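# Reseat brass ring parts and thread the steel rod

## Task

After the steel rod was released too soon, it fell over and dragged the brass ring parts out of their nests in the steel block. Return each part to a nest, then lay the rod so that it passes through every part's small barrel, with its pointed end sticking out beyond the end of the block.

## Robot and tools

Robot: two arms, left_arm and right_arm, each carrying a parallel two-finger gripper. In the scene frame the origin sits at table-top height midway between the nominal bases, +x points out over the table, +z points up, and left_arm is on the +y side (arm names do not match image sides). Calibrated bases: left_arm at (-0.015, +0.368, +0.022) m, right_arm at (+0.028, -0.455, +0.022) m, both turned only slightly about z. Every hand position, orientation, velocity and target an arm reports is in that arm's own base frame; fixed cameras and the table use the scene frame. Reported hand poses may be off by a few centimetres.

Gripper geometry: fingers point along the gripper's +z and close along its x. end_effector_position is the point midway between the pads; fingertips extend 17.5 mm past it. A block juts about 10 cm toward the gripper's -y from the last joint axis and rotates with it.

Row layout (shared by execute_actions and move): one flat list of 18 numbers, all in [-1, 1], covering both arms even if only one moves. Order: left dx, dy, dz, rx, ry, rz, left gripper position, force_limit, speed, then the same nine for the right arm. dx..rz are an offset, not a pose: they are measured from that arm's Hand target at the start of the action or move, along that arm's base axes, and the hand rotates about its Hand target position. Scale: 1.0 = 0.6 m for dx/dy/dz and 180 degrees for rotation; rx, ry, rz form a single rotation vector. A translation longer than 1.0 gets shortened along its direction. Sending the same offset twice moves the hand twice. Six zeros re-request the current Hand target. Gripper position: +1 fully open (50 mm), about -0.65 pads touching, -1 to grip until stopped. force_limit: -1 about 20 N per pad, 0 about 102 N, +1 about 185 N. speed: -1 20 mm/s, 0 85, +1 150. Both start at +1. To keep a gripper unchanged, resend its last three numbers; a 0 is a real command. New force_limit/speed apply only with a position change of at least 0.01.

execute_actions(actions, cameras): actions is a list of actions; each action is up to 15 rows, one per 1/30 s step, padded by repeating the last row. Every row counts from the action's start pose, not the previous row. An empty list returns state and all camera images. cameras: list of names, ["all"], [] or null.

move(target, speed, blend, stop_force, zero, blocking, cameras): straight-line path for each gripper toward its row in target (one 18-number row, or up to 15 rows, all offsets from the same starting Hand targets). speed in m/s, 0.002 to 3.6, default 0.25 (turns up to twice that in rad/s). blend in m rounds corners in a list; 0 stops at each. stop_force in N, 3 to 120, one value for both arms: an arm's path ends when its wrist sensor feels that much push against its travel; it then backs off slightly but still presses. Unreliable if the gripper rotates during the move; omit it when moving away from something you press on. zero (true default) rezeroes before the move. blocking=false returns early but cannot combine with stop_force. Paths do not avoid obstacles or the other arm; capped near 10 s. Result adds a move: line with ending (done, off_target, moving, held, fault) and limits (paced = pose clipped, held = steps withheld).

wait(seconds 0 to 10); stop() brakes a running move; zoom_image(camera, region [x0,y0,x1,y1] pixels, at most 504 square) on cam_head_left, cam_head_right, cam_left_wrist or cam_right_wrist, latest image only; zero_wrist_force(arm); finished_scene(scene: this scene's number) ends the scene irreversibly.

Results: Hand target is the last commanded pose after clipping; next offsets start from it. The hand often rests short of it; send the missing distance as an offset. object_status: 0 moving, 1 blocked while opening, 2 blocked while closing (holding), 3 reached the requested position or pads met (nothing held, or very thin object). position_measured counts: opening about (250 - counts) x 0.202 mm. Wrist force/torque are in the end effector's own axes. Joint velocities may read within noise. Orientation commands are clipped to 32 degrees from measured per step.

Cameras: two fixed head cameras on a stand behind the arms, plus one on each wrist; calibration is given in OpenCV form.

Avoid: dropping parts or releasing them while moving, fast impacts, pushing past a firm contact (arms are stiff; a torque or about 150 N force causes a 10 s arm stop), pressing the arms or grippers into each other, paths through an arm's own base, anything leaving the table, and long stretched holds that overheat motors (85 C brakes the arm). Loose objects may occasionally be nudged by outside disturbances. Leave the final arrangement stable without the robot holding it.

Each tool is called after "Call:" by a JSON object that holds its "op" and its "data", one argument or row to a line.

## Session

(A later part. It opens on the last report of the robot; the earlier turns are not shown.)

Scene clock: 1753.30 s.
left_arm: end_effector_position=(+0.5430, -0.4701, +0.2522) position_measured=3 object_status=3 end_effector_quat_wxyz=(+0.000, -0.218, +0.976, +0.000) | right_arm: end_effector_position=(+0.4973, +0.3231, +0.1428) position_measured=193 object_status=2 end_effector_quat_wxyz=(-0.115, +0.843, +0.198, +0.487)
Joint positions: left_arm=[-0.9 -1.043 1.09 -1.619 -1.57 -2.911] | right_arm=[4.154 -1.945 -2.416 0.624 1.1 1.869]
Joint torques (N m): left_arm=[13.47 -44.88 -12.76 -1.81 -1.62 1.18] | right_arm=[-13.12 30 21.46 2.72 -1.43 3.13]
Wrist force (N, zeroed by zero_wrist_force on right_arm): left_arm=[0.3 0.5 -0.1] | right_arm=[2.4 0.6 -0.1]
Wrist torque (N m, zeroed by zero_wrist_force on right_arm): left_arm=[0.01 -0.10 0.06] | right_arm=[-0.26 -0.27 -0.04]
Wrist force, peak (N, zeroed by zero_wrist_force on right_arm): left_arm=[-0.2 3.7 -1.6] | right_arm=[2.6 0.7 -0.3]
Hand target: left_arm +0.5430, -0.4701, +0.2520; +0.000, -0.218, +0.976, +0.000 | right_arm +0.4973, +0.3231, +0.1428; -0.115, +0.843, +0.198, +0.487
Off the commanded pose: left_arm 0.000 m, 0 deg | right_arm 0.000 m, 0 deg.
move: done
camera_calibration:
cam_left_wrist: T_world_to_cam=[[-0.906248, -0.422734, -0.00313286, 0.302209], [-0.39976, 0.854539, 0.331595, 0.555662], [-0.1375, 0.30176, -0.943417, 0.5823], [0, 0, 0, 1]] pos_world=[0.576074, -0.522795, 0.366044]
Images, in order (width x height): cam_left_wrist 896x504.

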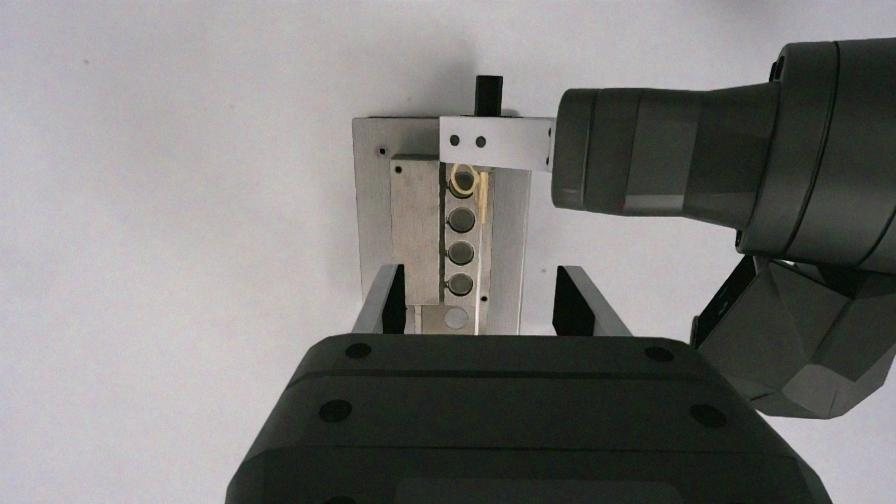

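Call:
{"op": "move", "data": {
  "target": [-0.0130,0.0006,-0.112,0,0,-0.0069,1,1,1,0,0,0,0,0,0,-1,-0.6,-0.7],
  "speed": 0.12,
  "cameras": ["cam_left_wrist","cam_right_wrist"]
}}

Call:
{"op": "zoom_image", "data": {
  "camera": "cam_left_wrist",
  "region": [400, 60, 560, 340]
}}

Call:
{"op": "zoom_image", "data": {
  "camera": "cam_right_wrist",
  "region": [350, 0, 630, 320]
}}

Scene clock: 1805.10 s.
left_arm: end_effector_position=(+0.5351, -0.4698, +0.1848) position_measured=3 object_status=3 end_effector_quat_wxyz=(+0.000, -0.207, +0.978, +0.000) | right_arm: end_effector_position=(+0.4973, +0.3231, +0.1428) position_measured=193 object_status=2 end_effector_quat_wxyz=(-0.115, +0.843, +0.198, +0.487)
Joint positions: left_arm=[-0.909 -1.036 1.253 -1.788 -1.57 -2.897] | right_arm=[4.154 -1.945 -2.416 0.624 1.1 1.869]
Joint torques (N m): left_arm=[4.27 -57.9 -32.02 -2.46 -0.46 -1.07] | right_arm=[-13.84 38.36 21.07 2.66 -0.12 3.08]
Wrist force (N, zeroed by zero_wrist_force on right_arm): left_arm=[0.1 0.6 0.0] | right_arm=[2.2 0.5 0.0]
Wrist torque (N m, zeroed by zero_wrist_force on right_arm): left_arm=[0.07 -0.07 0.03] | right_arm=[-0.28 -0.24 -0.04]
Wrist force, peak (N, zeroed by zero_wrist_force on right_arm): left_arm=[0.1 0.2 -2.2] | right_arm=[2.6 0.5 -0.4]
Hand target: left_arm +0.5352, -0.4697, +0.1848; +0.000, -0.207, +0.978, +0.000 | right_arm +0.4973, +0.3231, +0.1428; -0.115, +0.843, +0.198, +0.487
Off the commanded pose: left_arm 0.000 m, 0 deg | right_arm 0.000 m, 0 deg.
move: done
camera_calibration:
cam_left_wrist: T_world_to_cam=[[-0.9152, -0.402989, -0.00302828, 0.309054], [-0.381061, 0.862905, 0.331944, 0.568392], [-0.131157, 0.304949, -0.943294, 0.515621], [0, 0, 0, 1]] pos_world=[0.567065, -0.523161, 0.298644]
cam_right_wrist: T_world_to_cam=[[0.468069, 0.231096, 0.85294, -0.417636], [0.137348, -0.972496, 0.188116, 0.233443], [0.872953, 0.0290982, -0.486936, -0.242448], [0, 0, 0, 1]] pos_world=[0.375065, 0.33059, 0.194247]
Images, in order (width x height): cam_left_wrist 896x504, cam_right_wrist 896x504.

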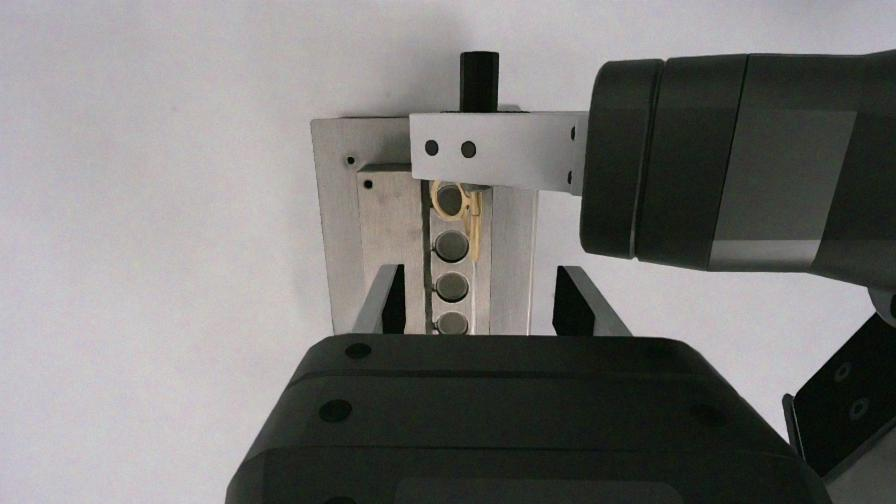

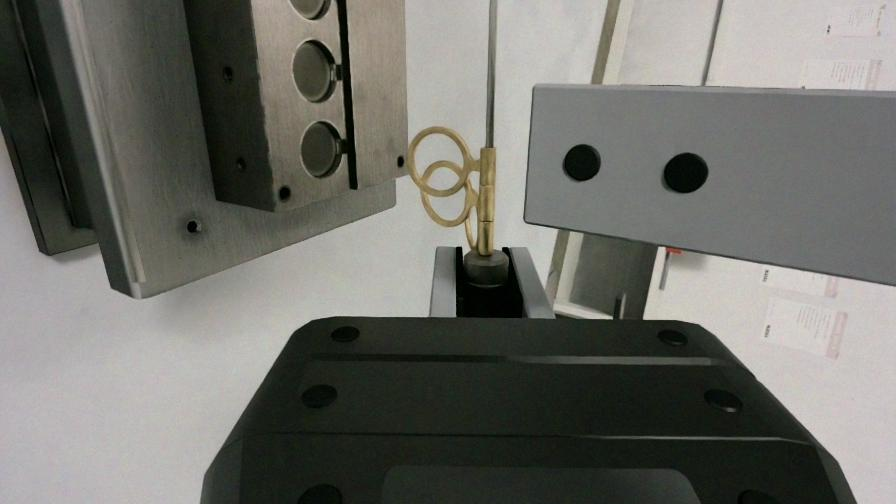

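Scaled by 1.800 from the camera's 896x504 image, which has a finer 1280x720 frame.

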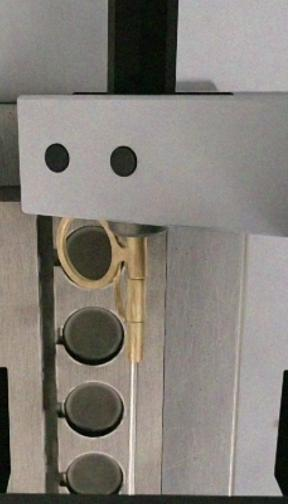

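Scaled by 1.575 from the camera's 896x504 image, which has a finer 1280x720 frame.

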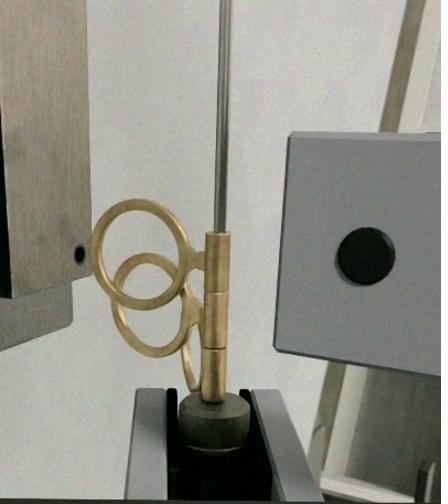

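Call:
{"op": "execute_actions", "data": {
  "actions": [],
  "cameras": ["cam_left_wrist", "cam_right_wrist"]
}}

Scene clock: 1851.70 s.
left_arm: end_effector_position=(+0.5352, -0.4697, +0.1848) position_measured=3 object_status=3 end_effector_quat_wxyz=(+0.000, -0.207, +0.978, +0.000) | right_arm: end_effector_position=(+0.4973, +0.3231, +0.1428) position_measured=193 object_status=2 end_effector_quat_wxyz=(-0.115, +0.843, +0.198, +0.487)
Joint positions: left_arm=[-0.909 -1.036 1.253 -1.788 -1.57 -2.897] | right_arm=[4.154 -1.945 -2.416 0.624 1.1 1.869]
Joint velocities: within noise
Joint torques (N m): left_arm=[11.33 -58.43 -23.89 -5.46 1.34 -1.04] | right_arm=[-12.91 38.76 21.15 2.7 0.81 2.98]
Motor temperatures (°C): left_arm=[27 30 31 37 36 37] | right_arm=[32 30 31 33 41 36]
Wrist force (N, zeroed by zero_wrist_force on right_arm): left_arm=[0.1 0.9 0.1] | right_arm=[2.2 0.6 -0.3]
Wrist torque (N m, zeroed by zero_wrist_force on right_arm): left_arm=[0.12 -0.07 0.03] | right_arm=[-0.27 -0.24 -0.04]
Wrist force, peak (N, zeroed by zero_wrist_force on right_arm): left_arm=[-0.1 1.1 -0.1] | right_arm=[2.6 0.6 -0.4]
Hand target: left_arm +0.5352, -0.4697, +0.1848; +0.000, -0.207, +0.978, +0.000 | right_arm +0.4973, +0.3231, +0.1428; -0.115, +0.843, +0.198, +0.487
Tool commands: left_gripper/position=+1.0 left_gripper/force_limit=+1.0 left_gripper/speed=+1.0 right_gripper/position=-1.0 right_gripper/force_limit=-0.6 right_gripper/speed=-0.7
Off the commanded pose: left_arm 0.000 m, 0 deg | right_arm 0.000 m, 0 deg.
camera_calibration:
cam_left_wrist: T_world_to_cam=[[-0.915124, -0.403161, -0.00305042, 0.309019], [-0.381245, 0.862868, 0.331829, 0.56855], [-0.131148, 0.304828, -0.943335, 0.515578], [0, 0, 0, 1]] pos_world=[0.567165, -0.523162, 0.298644]
cam_right_wrist: T_world_to_cam=[[0.468069, 0.231096, 0.85294, -0.417636], [0.137348, -0.972496, 0.188116, 0.233443], [0.872953, 0.0290982, -0.486936, -0.242448], [0, 0, 0, 1]] pos_world=[0.375065, 0.33059, 0.194247]
Images, in order (width x height): cam_left_wrist 896x504, cam_right_wrist 896x504.

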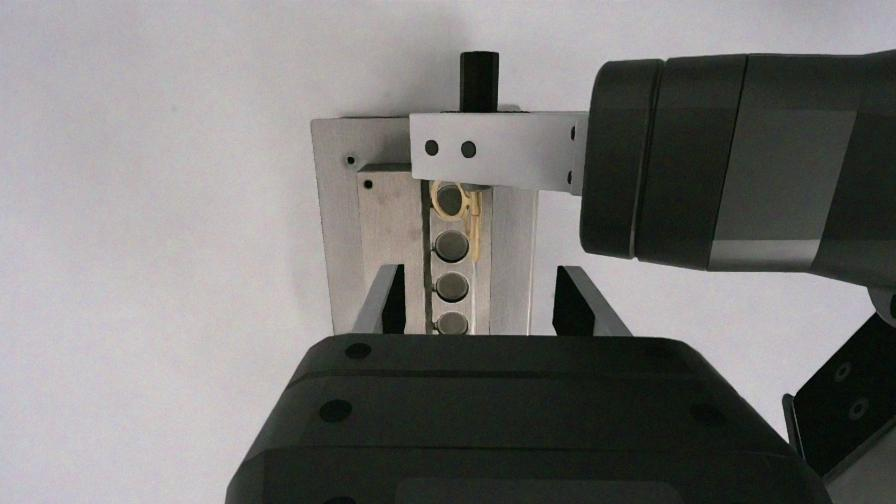

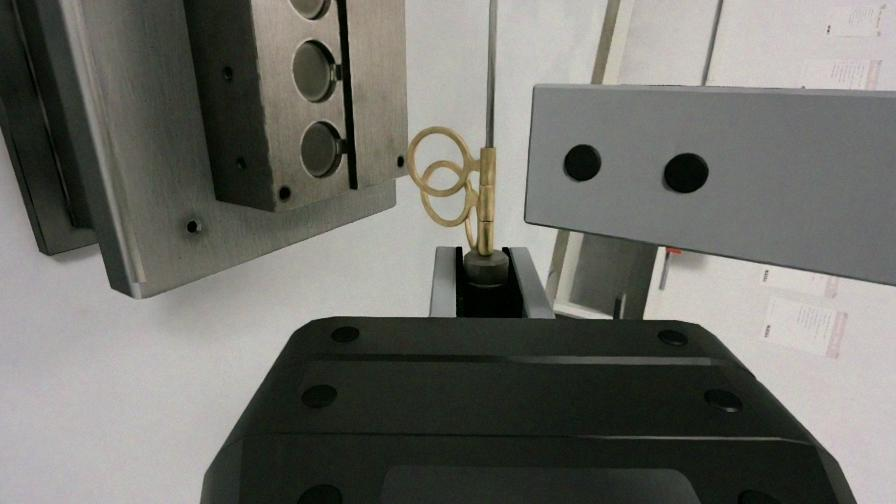

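Call:
{"op": "zoom_image", "data": {
  "camera": "cam_left_wrist",
  "region": [380, 130, 580, 340]
}}

Call:
{"op": "zoom_image", "data": {
  "camera": "cam_right_wrist",
  "region": [380, 0, 620, 340]
}}

Scaled by 2.400 from the camera's 896x504 image, which has a finer 1280x720 frame.

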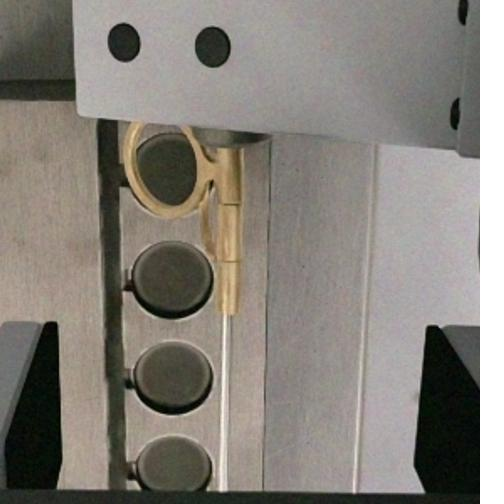

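Scaled by 1.482 from the camera's 896x504 image, which has a finer 1280x720 frame.

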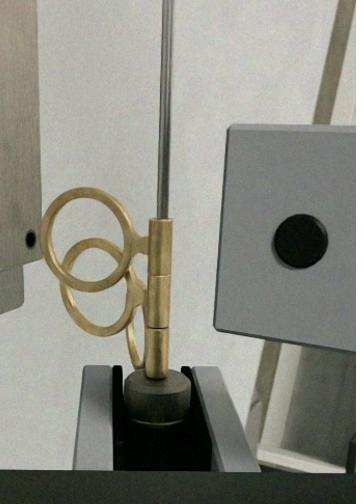

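Call:
{"op": "move", "data": {
  "target": [0.0215, 0.0095, -0.012, -0.0450, 0.1016, 0, 1, 1, 1, 0, 0, 0, 0, 0, 0, -1, -0.6, -0.7],
  "speed": 0.06,
  "cameras": ["cam_left_wrist", "cam_right_wrist"]
}}

Scene clock: 1965.97 s.
left_arm: end_effector_position=(+0.5483, -0.4639, +0.1777) position_measured=3 object_status=3 end_effector_quat_wxyz=(-0.170, -0.204, +0.963, -0.036) | right_arm: end_effector_position=(+0.4973, +0.3231, +0.1428) position_measured=193 object_status=2 end_effector_quat_wxyz=(-0.115, +0.843, +0.198, +0.487)
Joint positions: left_arm=[-0.773 -0.904 1.062 -1.596 -1.894 -2.741] | right_arm=[4.154 -1.945 -2.416 0.624 1.1 1.869]
Joint torques (N m): left_arm=[-12.03 -64.35 -11.28 -5.79 0.97 -1.32] | right_arm=[-12.59 38.26 20.8 2.61 0.7 3.13]
Wrist force (N, zeroed by zero_wrist_force on right_arm): left_arm=[-0.3 0.0 -0.8] | right_arm=[2.2 0.7 -0.3]
Wrist torque (N m, zeroed by zero_wrist_force on right_arm): left_arm=[-0.01 -0.09 0.05] | right_arm=[-0.25 -0.24 -0.04]
Wrist force, peak (N, zeroed by zero_wrist_force on right_arm): left_arm=[-1.1 0.3 -0.8] | right_arm=[2.6 0.7 -0.1]
Hand target: left_arm +0.5481, -0.4640, +0.1776; -0.170, -0.204, +0.963, -0.036 | right_arm +0.4973, +0.3231, +0.1428; -0.115, +0.843, +0.198, +0.487
Off the commanded pose: left_arm 0.000 m, 0 deg | right_arm 0.000 m, 0 deg.
move: done
camera_calibration:
cam_left_wrist: T_world_to_cam=[[-0.860858, -0.37928, 0.339219, 0.243854], [-0.277649, 0.908779, 0.311498, 0.538977], [-0.42642, 0.173972, -0.887637, 0.600084], [0, 0, 0, 1]] pos_world=[0.615458, -0.50172, 0.282046]
cam_right_wrist: T_world_to_cam=[[0.468069, 0.231096, 0.85294, -0.417636], [0.137348, -0.972496, 0.188116, 0.233443], [0.872953, 0.0290982, -0.486936, -0.242448], [0, 0, 0, 1]] pos_world=[0.375065, 0.33059, 0.194247]
Images, in order (width x height): cam_left_wrist 896x504, cam_right_wrist 896x504.

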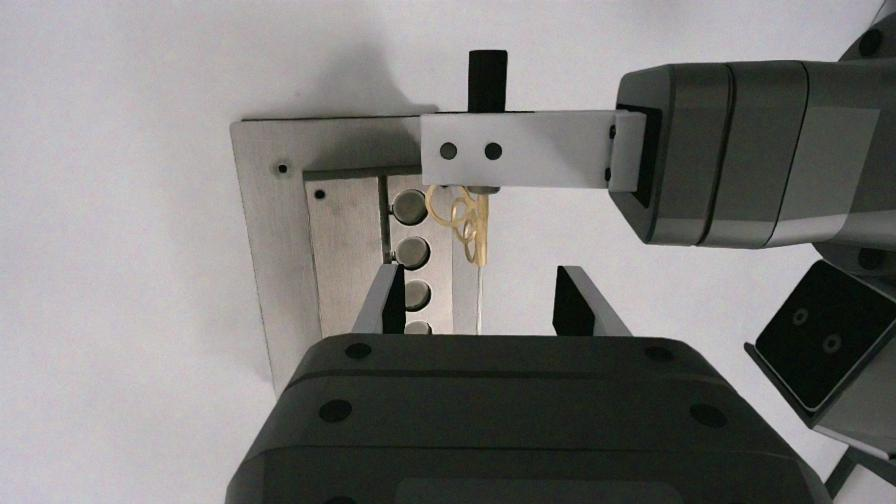

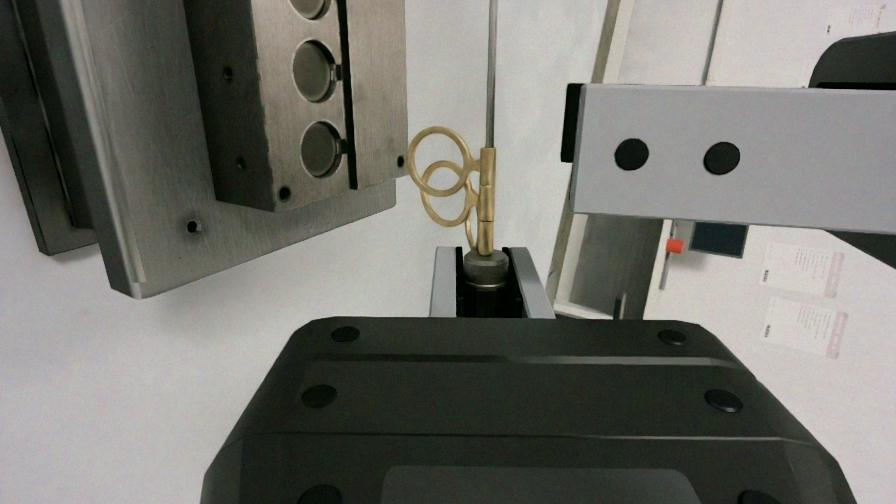

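Call:
{"op": "zoom_image", "data": {
  "camera": "cam_left_wrist",
  "region": [380, 170, 580, 340]
}}

Call:
{"op": "zoom_image", "data": {
  "camera": "cam_right_wrist",
  "region": [400, 60, 620, 260]
}}

Scaled by 2.520 from the camera's 896x504 image, which has a finer 1280x720 frame.

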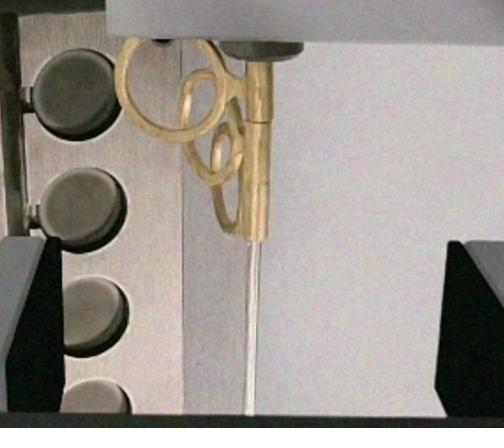

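Scaled by 2.291 from the camera's 896x504 image, which has a finer 1280x720 frame.

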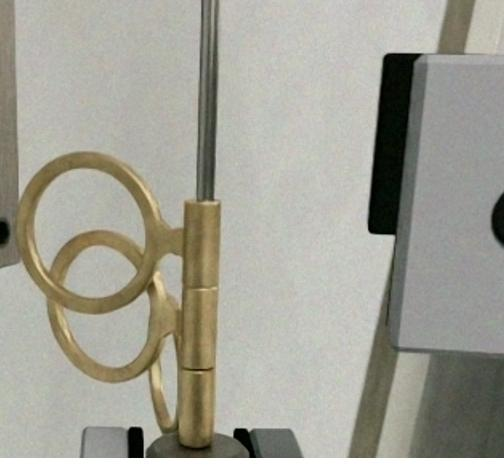

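Call:
{"op": "move", "data": {
  "target": [-0.0091, -0.0040, -0.0177, 0, 0, 0, 1, 1, 1, 0, 0, 0, 0, 0, 0, -1, -0.6, -0.7],
  "speed": 0.05,
  "cameras": ["cam_left_wrist", "cam_right_wrist"]
}}

Call:
{"op": "zoom_image", "data": {
  "camera": "cam_left_wrist",
  "region": [380, 170, 580, 340]
}}

Call:
{"op": "zoom_image", "data": {
  "camera": "cam_right_wrist",
  "region": [400, 60, 620, 260]
}}

Scene clock: 2038.80 s.
left_arm: end_effector_position=(+0.5426, -0.4665, +0.1669) position_measured=3 object_status=3 end_effector_quat_wxyz=(-0.170, -0.204, +0.963, -0.036) | right_arm: end_effector_position=(+0.4973, +0.3231, +0.1428) position_measured=193 object_status=2 end_effector_quat_wxyz=(-0.115, +0.843, +0.198, +0.487)
Joint positions: left_arm=[-0.781 -0.907 1.097 -1.629 -1.895 -2.749] | right_arm=[4.154 -1.945 -2.416 0.624 1.1 1.869]
Joint torques (N m): left_arm=[0.65 -60.33 -39.02 -0.47 -2.55 0.64] | right_arm=[-12.93 38.33 21.85 2.76 0.75 3.13]
Wrist force (N, zeroed by zero_wrist_force on right_arm): left_arm=[-0.5 0.0 -0.8] | right_arm=[2.4 0.5 -0.2]
Wrist torque (N m, zeroed by zero_wrist_force on right_arm): left_arm=[-0.03 -0.06 0.10] | right_arm=[-0.28 -0.28 -0.04]
Wrist force, peak (N, zeroed by zero_wrist_force on right_arm): left_arm=[-0.5 -0.2 -1.1] | right_arm=[2.6 0.7 0.0]
Hand target: left_arm +0.5427, -0.4664, +0.1670; -0.170, -0.204, +0.963, -0.036 | right_arm +0.4973, +0.3231, +0.1428; -0.115, +0.843, +0.198, +0.487
Off the commanded pose: left_arm 0.000 m, 0 deg | right_arm 0.000 m, 0 deg.
move: done
camera_calibration:
cam_left_wrist: T_world_to_cam=[[-0.860959, -0.379103, 0.339162, 0.241705], [-0.277474, 0.908833, 0.311497, 0.543014], [-0.426331, 0.174078, -0.887659, 0.588481], [0, 0, 0, 1]] pos_world=[0.609658, -0.50432, 0.271246]
cam_right_wrist: T_world_to_cam=[[0.468069, 0.231096, 0.85294, -0.417636], [0.137348, -0.972496, 0.188116, 0.233443], [0.872953, 0.0290982, -0.486936, -0.242448], [0, 0, 0, 1]] pos_world=[0.375065, 0.33059, 0.194247]
Images, in order (width x height): cam_left_wrist 896x504, cam_right_wrist 896x504.

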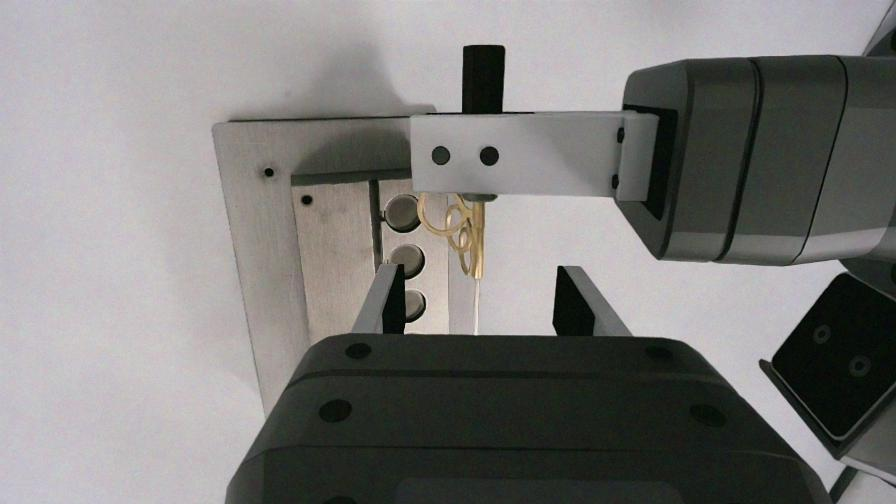

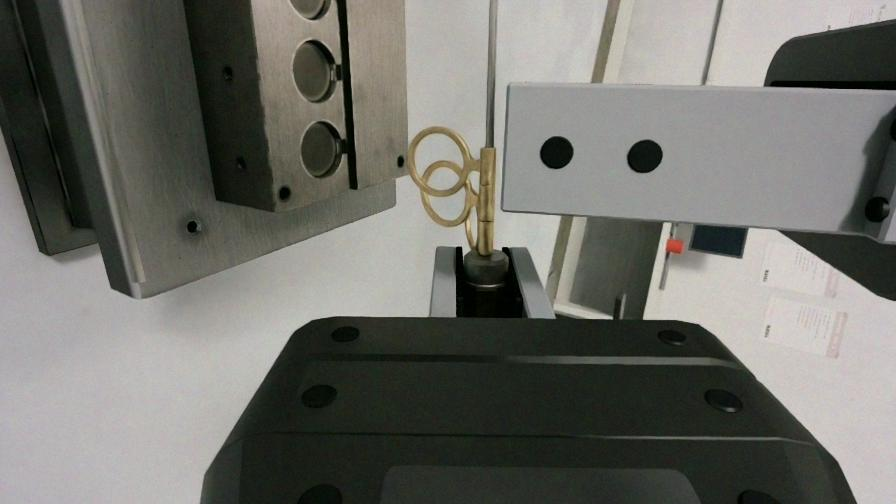

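Scaled by 2.520 from the camera's 896x504 image, which has a finer 1280x720 frame.

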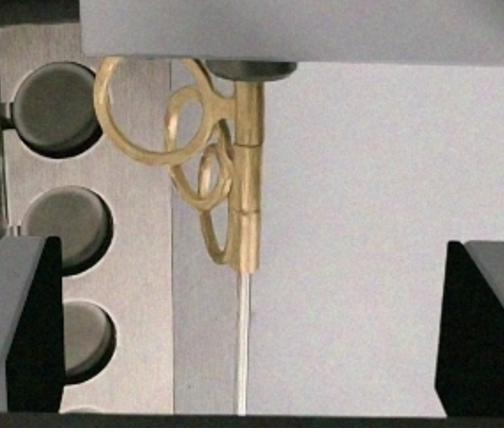

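Scaled by 2.291 from the camera's 896x504 image, which has a finer 1280x720 frame.

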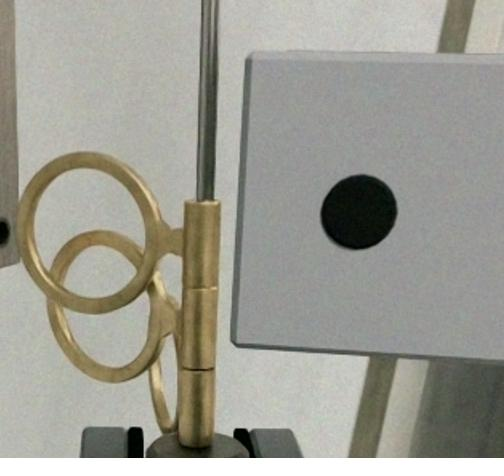

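Call:
{"op": "move", "data": {
  "target": [-0.0032, -0.0014, -0.0111, 0, 0, 0, 1, 1, 1, 0, 0, 0, 0, 0, 0, -1, -0.6, -0.7],
  "speed": 0.05,
  "stop_force": 4,
  "cameras": ["cam_left_wrist", "cam_right_wrist"]
}}

Call:
{"op": "zoom_image", "data": {
  "camera": "cam_left_wrist",
  "region": [400, 170, 560, 340]
}}

Call:
{"op": "zoom_image", "data": {
  "camera": "cam_right_wrist",
  "region": [400, 60, 620, 260]
}}

Scene clock: 2082.87 s.
left_arm: end_effector_position=(+0.5407, -0.4673, +0.1603) position_measured=3 object_status=3 end_effector_quat_wxyz=(-0.170, -0.204, +0.963, -0.036) | right_arm: end_effector_position=(+0.4973, +0.3231, +0.1428) position_measured=193 object_status=2 end_effector_quat_wxyz=(-0.115, +0.843, +0.198, +0.487)
Joint positions: left_arm=[-0.784 -0.907 1.113 -1.647 -1.895 -2.751] | right_arm=[4.154 -1.945 -2.416 0.624 1.1 1.869]
Joint torques (N m): left_arm=[-1.03 -59.52 -37.73 -0.37 -2.42 0.86] | right_arm=[-12.42 37.96 21.3 2.56 0.77 3.04]
Wrist force (N, zeroed by zero_wrist_force on right_arm): left_arm=[-0.6 -0.1 -0.6] | right_arm=[2.1 0.8 -0.1]
Wrist torque (N m, zeroed by zero_wrist_force on right_arm): left_arm=[-0.05 -0.04 0.09] | right_arm=[-0.24 -0.22 -0.04]
Wrist force, peak (N, zeroed by zero_wrist_force on right_arm): left_arm=[-0.6 0.0 -1.1] | right_arm=[2.6 0.7 -0.1]
Hand target: left_arm +0.5407, -0.4672, +0.1603; -0.170, -0.204, +0.963, -0.036 | right_arm +0.4973, +0.3231, +0.1428; -0.115, +0.843, +0.198, +0.487
Off the commanded pose: left_arm 0.000 m, 0 deg | right_arm 0.000 m, 0 deg.
move: done
camera_calibration:
cam_left_wrist: T_world_to_cam=[[-0.860959, -0.379103, 0.339162, 0.242056], [-0.277474, 0.908833, 0.311497, 0.545266], [-0.426331, 0.174078, -0.887659, 0.582083], [0, 0, 0, 1]] pos_world=[0.607858, -0.50512, 0.264746]
cam_right_wrist: T_world_to_cam=[[0.468069, 0.231096, 0.85294, -0.417636], [0.137348, -0.972496, 0.188116, 0.233443], [0.872953, 0.0290982, -0.486936, -0.242448], [0, 0, 0, 1]] pos_world=[0.375065, 0.33059, 0.194247]
Images, in order (width x height): cam_left_wrist 896x504, cam_right_wrist 896x504.

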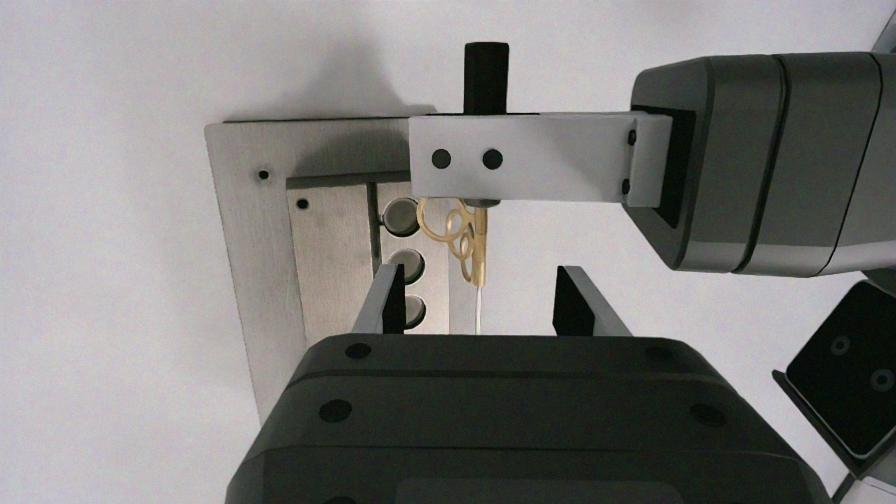

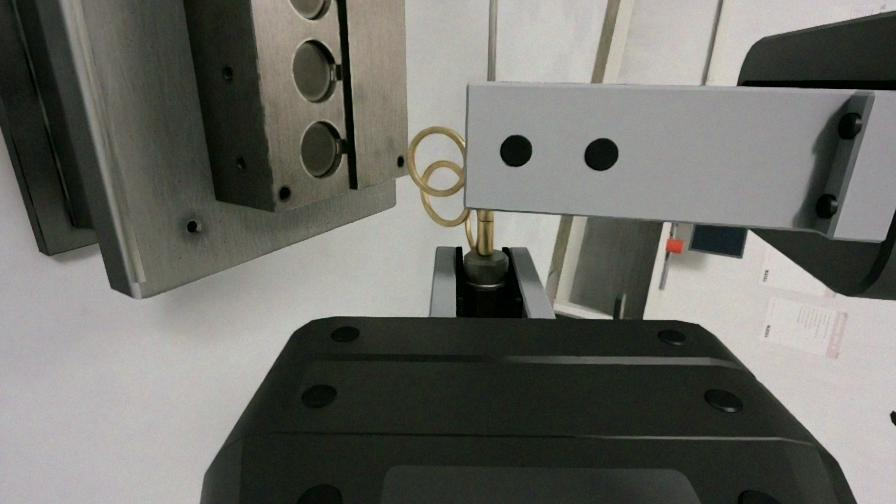

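Scaled by 2.965 from the camera's 896x504 image, which has a finer 1280x720 frame.

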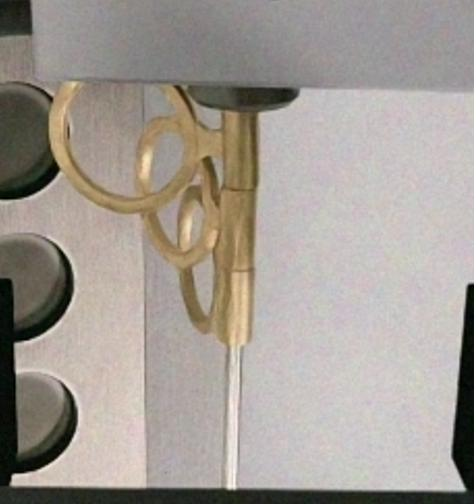

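Scaled by 2.291 from the camera's 896x504 image, which has a finer 1280x720 frame.

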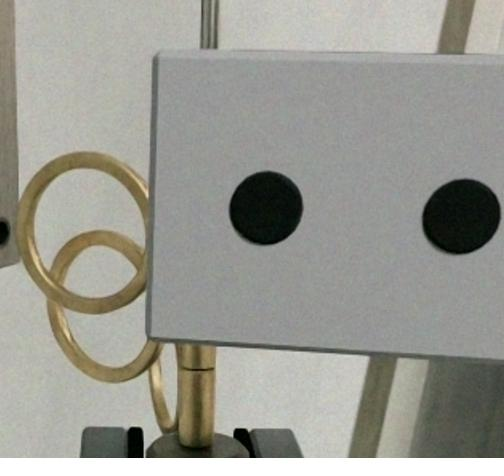

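Call:
{"op": "move", "data": {
  "target": [-0.0010, -0.0005, -0.0049, 0, 0, 0, 1, 1, 1, 0, 0, 0, 0, 0, 0, -1, -0.6, -0.7],
  "speed": 0.05,
  "stop_force": 4,
  "cameras": ["cam_left_wrist", "cam_right_wrist"]
}}

Call:
{"op": "zoom_image", "data": {
  "camera": "cam_left_wrist",
  "region": [400, 170, 560, 340]
}}

Scene clock: 2176.07 s.
left_arm: end_effector_position=(+0.5401, -0.4675, +0.1574) position_measured=3 object_status=3 end_effector_quat_wxyz=(-0.170, -0.204, +0.963, -0.036) | right_arm: end_effector_position=(+0.4973, +0.3231, +0.1428) position_measured=193 object_status=2 end_effector_quat_wxyz=(-0.115, +0.843, +0.198, +0.487)
Joint positions: left_arm=[-0.785 -0.906 1.119 -1.654 -1.895 -2.752] | right_arm=[4.154 -1.945 -2.416 0.624 1.1 1.869]
Joint torques (N m): left_arm=[-11.57 -49.38 -29.5 -1 -2.72 -0.66] | right_arm=[-12.05 38.21 21.46 2.5 0.74 3]
Wrist force (N, zeroed by zero_wrist_force on right_arm): left_arm=[-0.6 -0.2 -0.7] | right_arm=[2.3 0.6 -0.1]
Wrist torque (N m, zeroed by zero_wrist_force on right_arm): left_arm=[-0.05 -0.04 0.08] | right_arm=[-0.25 -0.26 -0.04]
Wrist force, peak (N, zeroed by zero_wrist_force on right_arm): left_arm=[-0.8 -0.1 -0.8] | right_arm=[2.5 0.7 -0.1]
Hand target: left_arm +0.5401, -0.4675, +0.1574; -0.170, -0.204, +0.963, -0.036 | right_arm +0.4973, +0.3231, +0.1428; -0.115, +0.843, +0.198, +0.487
Off the commanded pose: left_arm 0.000 m, 0 deg | right_arm 0.000 m, 0 deg.
move: done
camera_calibration:
cam_left_wrist: T_world_to_cam=[[-0.860898, -0.379196, 0.339212, 0.242346], [-0.277536, 0.908796, 0.311551, 0.546312], [-0.426413, 0.17407, -0.887621, 0.579252], [0, 0, 0, 1]] pos_world=[0.607258, -0.50542, 0.261746]
cam_right_wrist: T_world_to_cam=[[0.468069, 0.231096, 0.85294, -0.417636], [0.137348, -0.972496, 0.188116, 0.233443], [0.872953, 0.0290982, -0.486936, -0.242448], [0, 0, 0, 1]] pos_world=[0.375065, 0.33059, 0.194247]
Images, in order (width x height): cam_left_wrist 896x504, cam_right_wrist 896x504.

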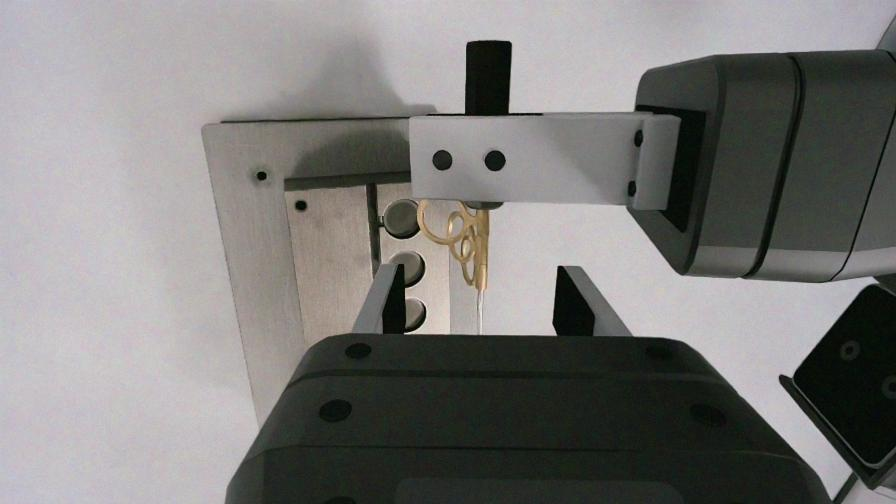

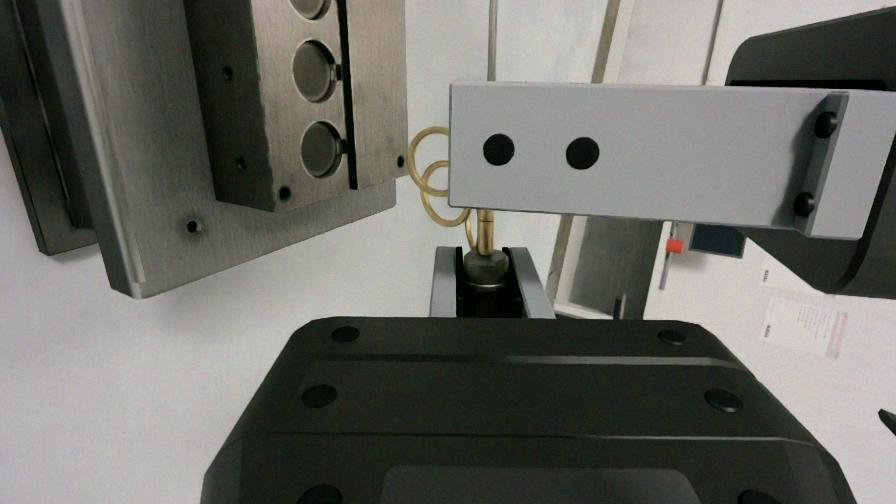

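Scaled by 2.965 from the camera's 896x504 image, which has a finer 1280x720 frame.

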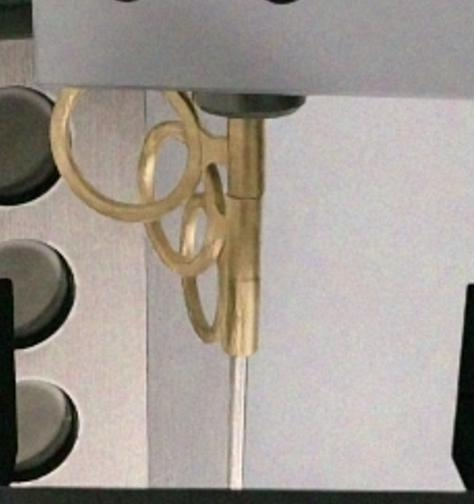

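Call:
{"op": "move", "data": {
  "target": [0, 0, 0, 0, 0, 0, -1, -1, -1, 0, 0, 0, 0, 0, 0, -1, -0.6, -0.7],
  "speed": 0.05,
  "cameras": ["cam_left_wrist", "cam_right_wrist"]
}}

Call:
{"op": "zoom_image", "data": {
  "camera": "cam_left_wrist",
  "region": [400, 170, 560, 340]
}}

Call:
{"op": "zoom_image", "data": {
  "camera": "cam_right_wrist",
  "region": [400, 60, 620, 260]
}}

Scene clock: 2199.77 s.
left_arm: end_effector_position=(+0.5401, -0.4675, +0.1574) position_measured=234 object_status=2 end_effector_quat_wxyz=(-0.170, -0.204, +0.963, -0.036) | right_arm: end_effector_position=(+0.4973, +0.3231, +0.1428) position_measured=193 object_status=2 end_effector_quat_wxyz=(-0.115, +0.843, +0.198, +0.487)
Joint positions: left_arm=[-0.785 -0.906 1.119 -1.654 -1.895 -2.752] | right_arm=[4.154 -1.945 -2.416 0.624 1.1 1.869]
Joint torques (N m): left_arm=[-11.95 -49.91 -38.13 -0.74 -2.8 0.87] | right_arm=[-12.71 38.2 21.36 2.75 0.76 3.05]
Wrist force (N, zeroed by zero_wrist_force on right_arm): left_arm=[-0.4 -0.2 -0.7] | right_arm=[2.2 0.6 -0.5]
Wrist torque (N m, zeroed by zero_wrist_force on right_arm): left_arm=[-0.06 -0.08 0.09] | right_arm=[-0.27 -0.24 -0.04]
Wrist force, peak (N, zeroed by zero_wrist_force on right_arm): left_arm=[-0.7 -0.2 -0.9] | right_arm=[2.7 0.4 -0.2]
Hand target: left_arm +0.5401, -0.4675, +0.1574; -0.170, -0.204, +0.963, -0.036 | right_arm +0.4973, +0.3231, +0.1428; -0.115, +0.843, +0.198, +0.487
Off the commanded pose: left_arm 0.000 m, 0 deg | right_arm 0.000 m, 0 deg.
move: done
camera_calibration:
cam_left_wrist: T_world_to_cam=[[-0.860935, -0.379181, 0.339135, 0.242396], [-0.277548, 0.908801, 0.311526, 0.546328], [-0.426331, 0.174077, -0.887659, 0.579216], [0, 0, 0, 1]] pos_world=[0.607258, -0.50542, 0.261746]
cam_right_wrist: T_world_to_cam=[[0.468069, 0.231096, 0.85294, -0.417636], [0.137348, -0.972496, 0.188116, 0.233443], [0.872953, 0.0290982, -0.486936, -0.242448], [0, 0, 0, 1]] pos_world=[0.375065, 0.33059, 0.194247]
Images, in order (width x height): cam_left_wrist 896x504, cam_right_wrist 896x504.

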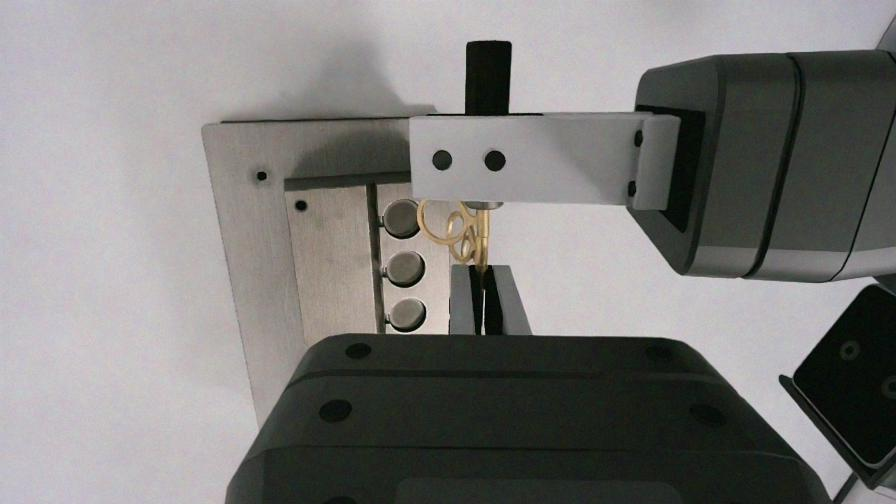

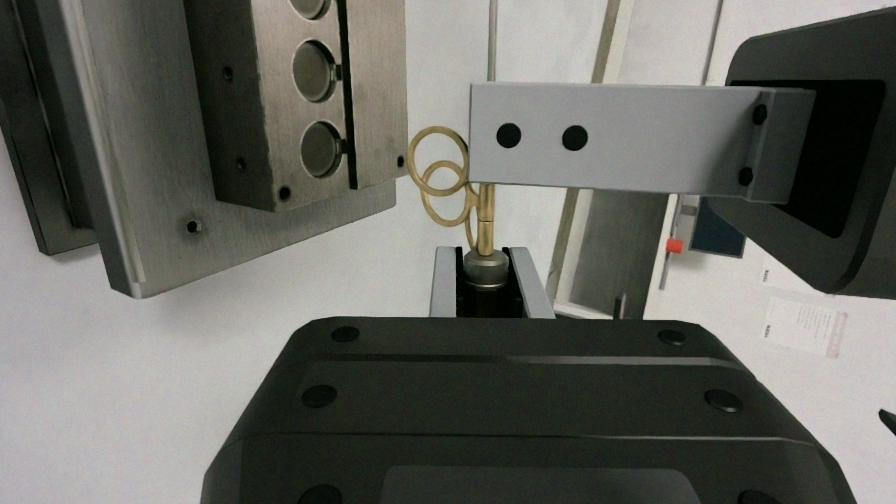

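Scaled by 2.965 from the camera's 896x504 image, which has a finer 1280x720 frame.

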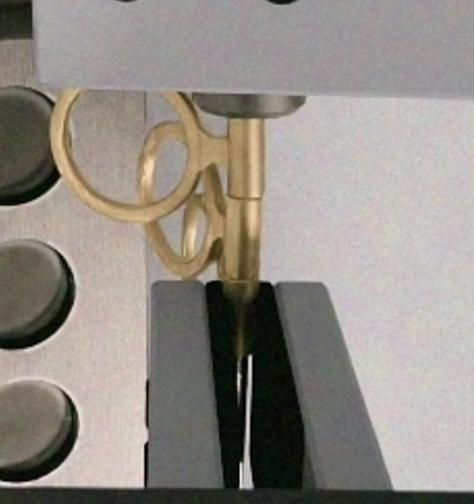

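Scaled by 2.291 from the camera's 896x504 image, which has a finer 1280x720 frame.

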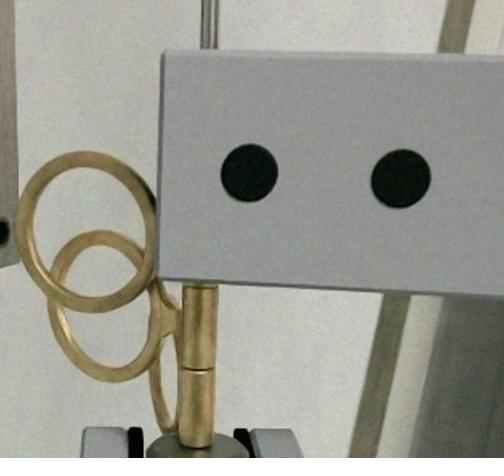

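Call:
{"op": "move", "data": {
  "target": [-0.0279, 0.0642, -0.0002, 0, 0, 0, -1, -1, -1, 0, 0, 0, 0, 0, 0, -1, -0.6, -0.7],
  "speed": 0.03,
  "cameras": ["cam_left_wrist", "cam_right_wrist"]
}}

Call:
{"op": "zoom_image", "data": {
  "camera": "cam_left_wrist",
  "region": [400, 130, 560, 340]
}}

Call:
{"op": "zoom_image", "data": {
  "camera": "cam_right_wrist",
  "region": [380, 0, 600, 260]
}}

Scene clock: 2226.23 s.
left_arm: end_effector_position=(+0.5234, -0.4289, +0.1573) position_measured=234 object_status=2 end_effector_quat_wxyz=(-0.170, -0.204, +0.963, -0.036) end_effector_velocity=(+0.001, -0.001, +0.000) end_effector_angular_velocity=(-0.001, -0.003, +0.000) | right_arm: end_effector_position=(+0.4973, +0.3231, +0.1428) position_measured=193 object_status=2 end_effector_quat_wxyz=(-0.115, +0.843, +0.198, +0.487)
Joint positions: left_arm=[-0.763 -0.995 1.264 -1.703 -1.892 -2.729] | right_arm=[4.154 -1.945 -2.416 0.624 1.1 1.869]
Joint velocities: left_arm=[-0.001 0.002 -0.005 -0.001 0.001 -0.001] | right_arm=[within noise]
Joint torques (N m): left_arm=[-2.14 -43.95 -37.53 -1.67 0.36 -0.91] | right_arm=[-11.95 38.76 19.7 2.67 -0.63 3.14]
Wrist force (N, zeroed by zero_wrist_force on right_arm): left_arm=[-0.2 0.4 0.8] | right_arm=[3.5 0.8 0.0]
Wrist torque (N m, zeroed by zero_wrist_force on right_arm): left_arm=[-0.04 -0.01 0.03] | right_arm=[-0.32 -0.26 0.05]
Wrist force, peak (N, zeroed by zero_wrist_force on right_arm): left_arm=[-1.7 -1.5 -2.3] | right_arm=[3.8 0.2 -0.3]
Hand target: left_arm +0.5234, -0.4290, +0.1573; -0.170, -0.204, +0.963, -0.036 | right_arm +0.4973, +0.3231, +0.1428; -0.115, +0.843, +0.198, +0.487
Off the commanded pose: left_arm 0.000 m, 0 deg | right_arm 0.000 m, 0 deg.
move: done
camera_calibration:
cam_left_wrist: T_world_to_cam=[[-0.86099, -0.379101, 0.339085, 0.24281], [-0.277549, 0.908854, 0.311369, 0.506621], [-0.426219, 0.173973, -0.887734, 0.565175], [0, 0, 0, 1]] pos_world=[0.590558, -0.46672, 0.261646]
cam_right_wrist: T_world_to_cam=[[0.468069, 0.231096, 0.85294, -0.417636], [0.137348, -0.972496, 0.188116, 0.233443], [0.872953, 0.0290982, -0.486936, -0.242448], [0, 0, 0, 1]] pos_world=[0.375065, 0.33059, 0.194247]
Images, in order (width x height): cam_left_wrist 896x504, cam_right_wrist 896x504.

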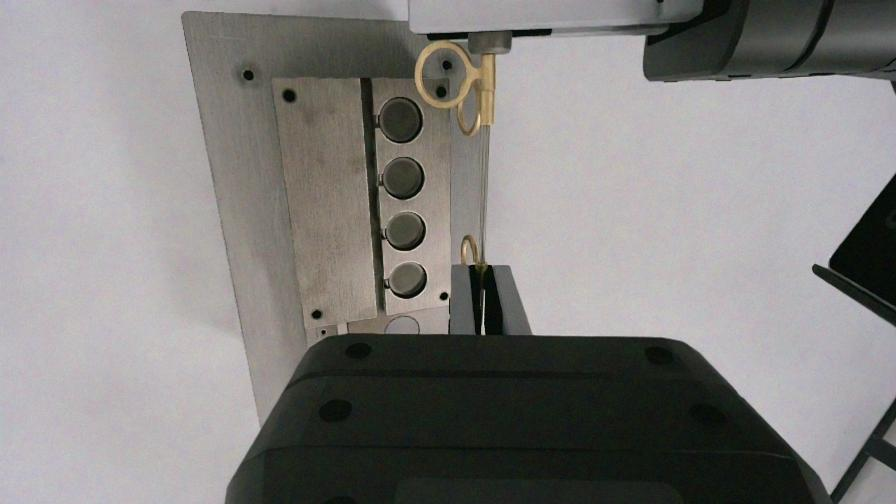

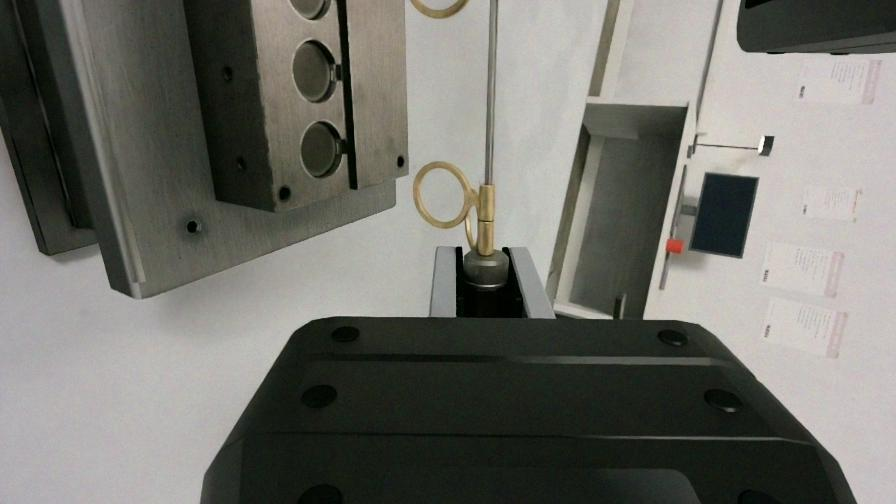

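Scaled by 2.400 from the camera's 896x504 image, which has a finer 1280x720 frame.

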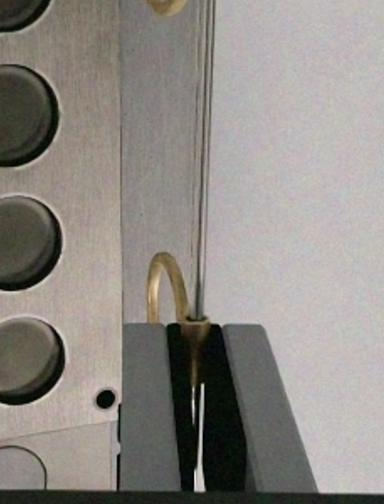

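Scaled by 1.938 from the camera's 896x504 image, which has a finer 1280x720 frame.

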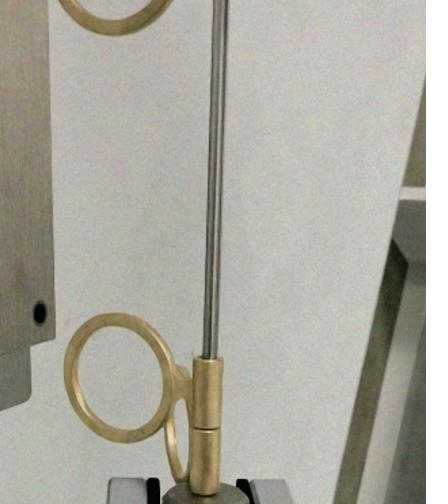

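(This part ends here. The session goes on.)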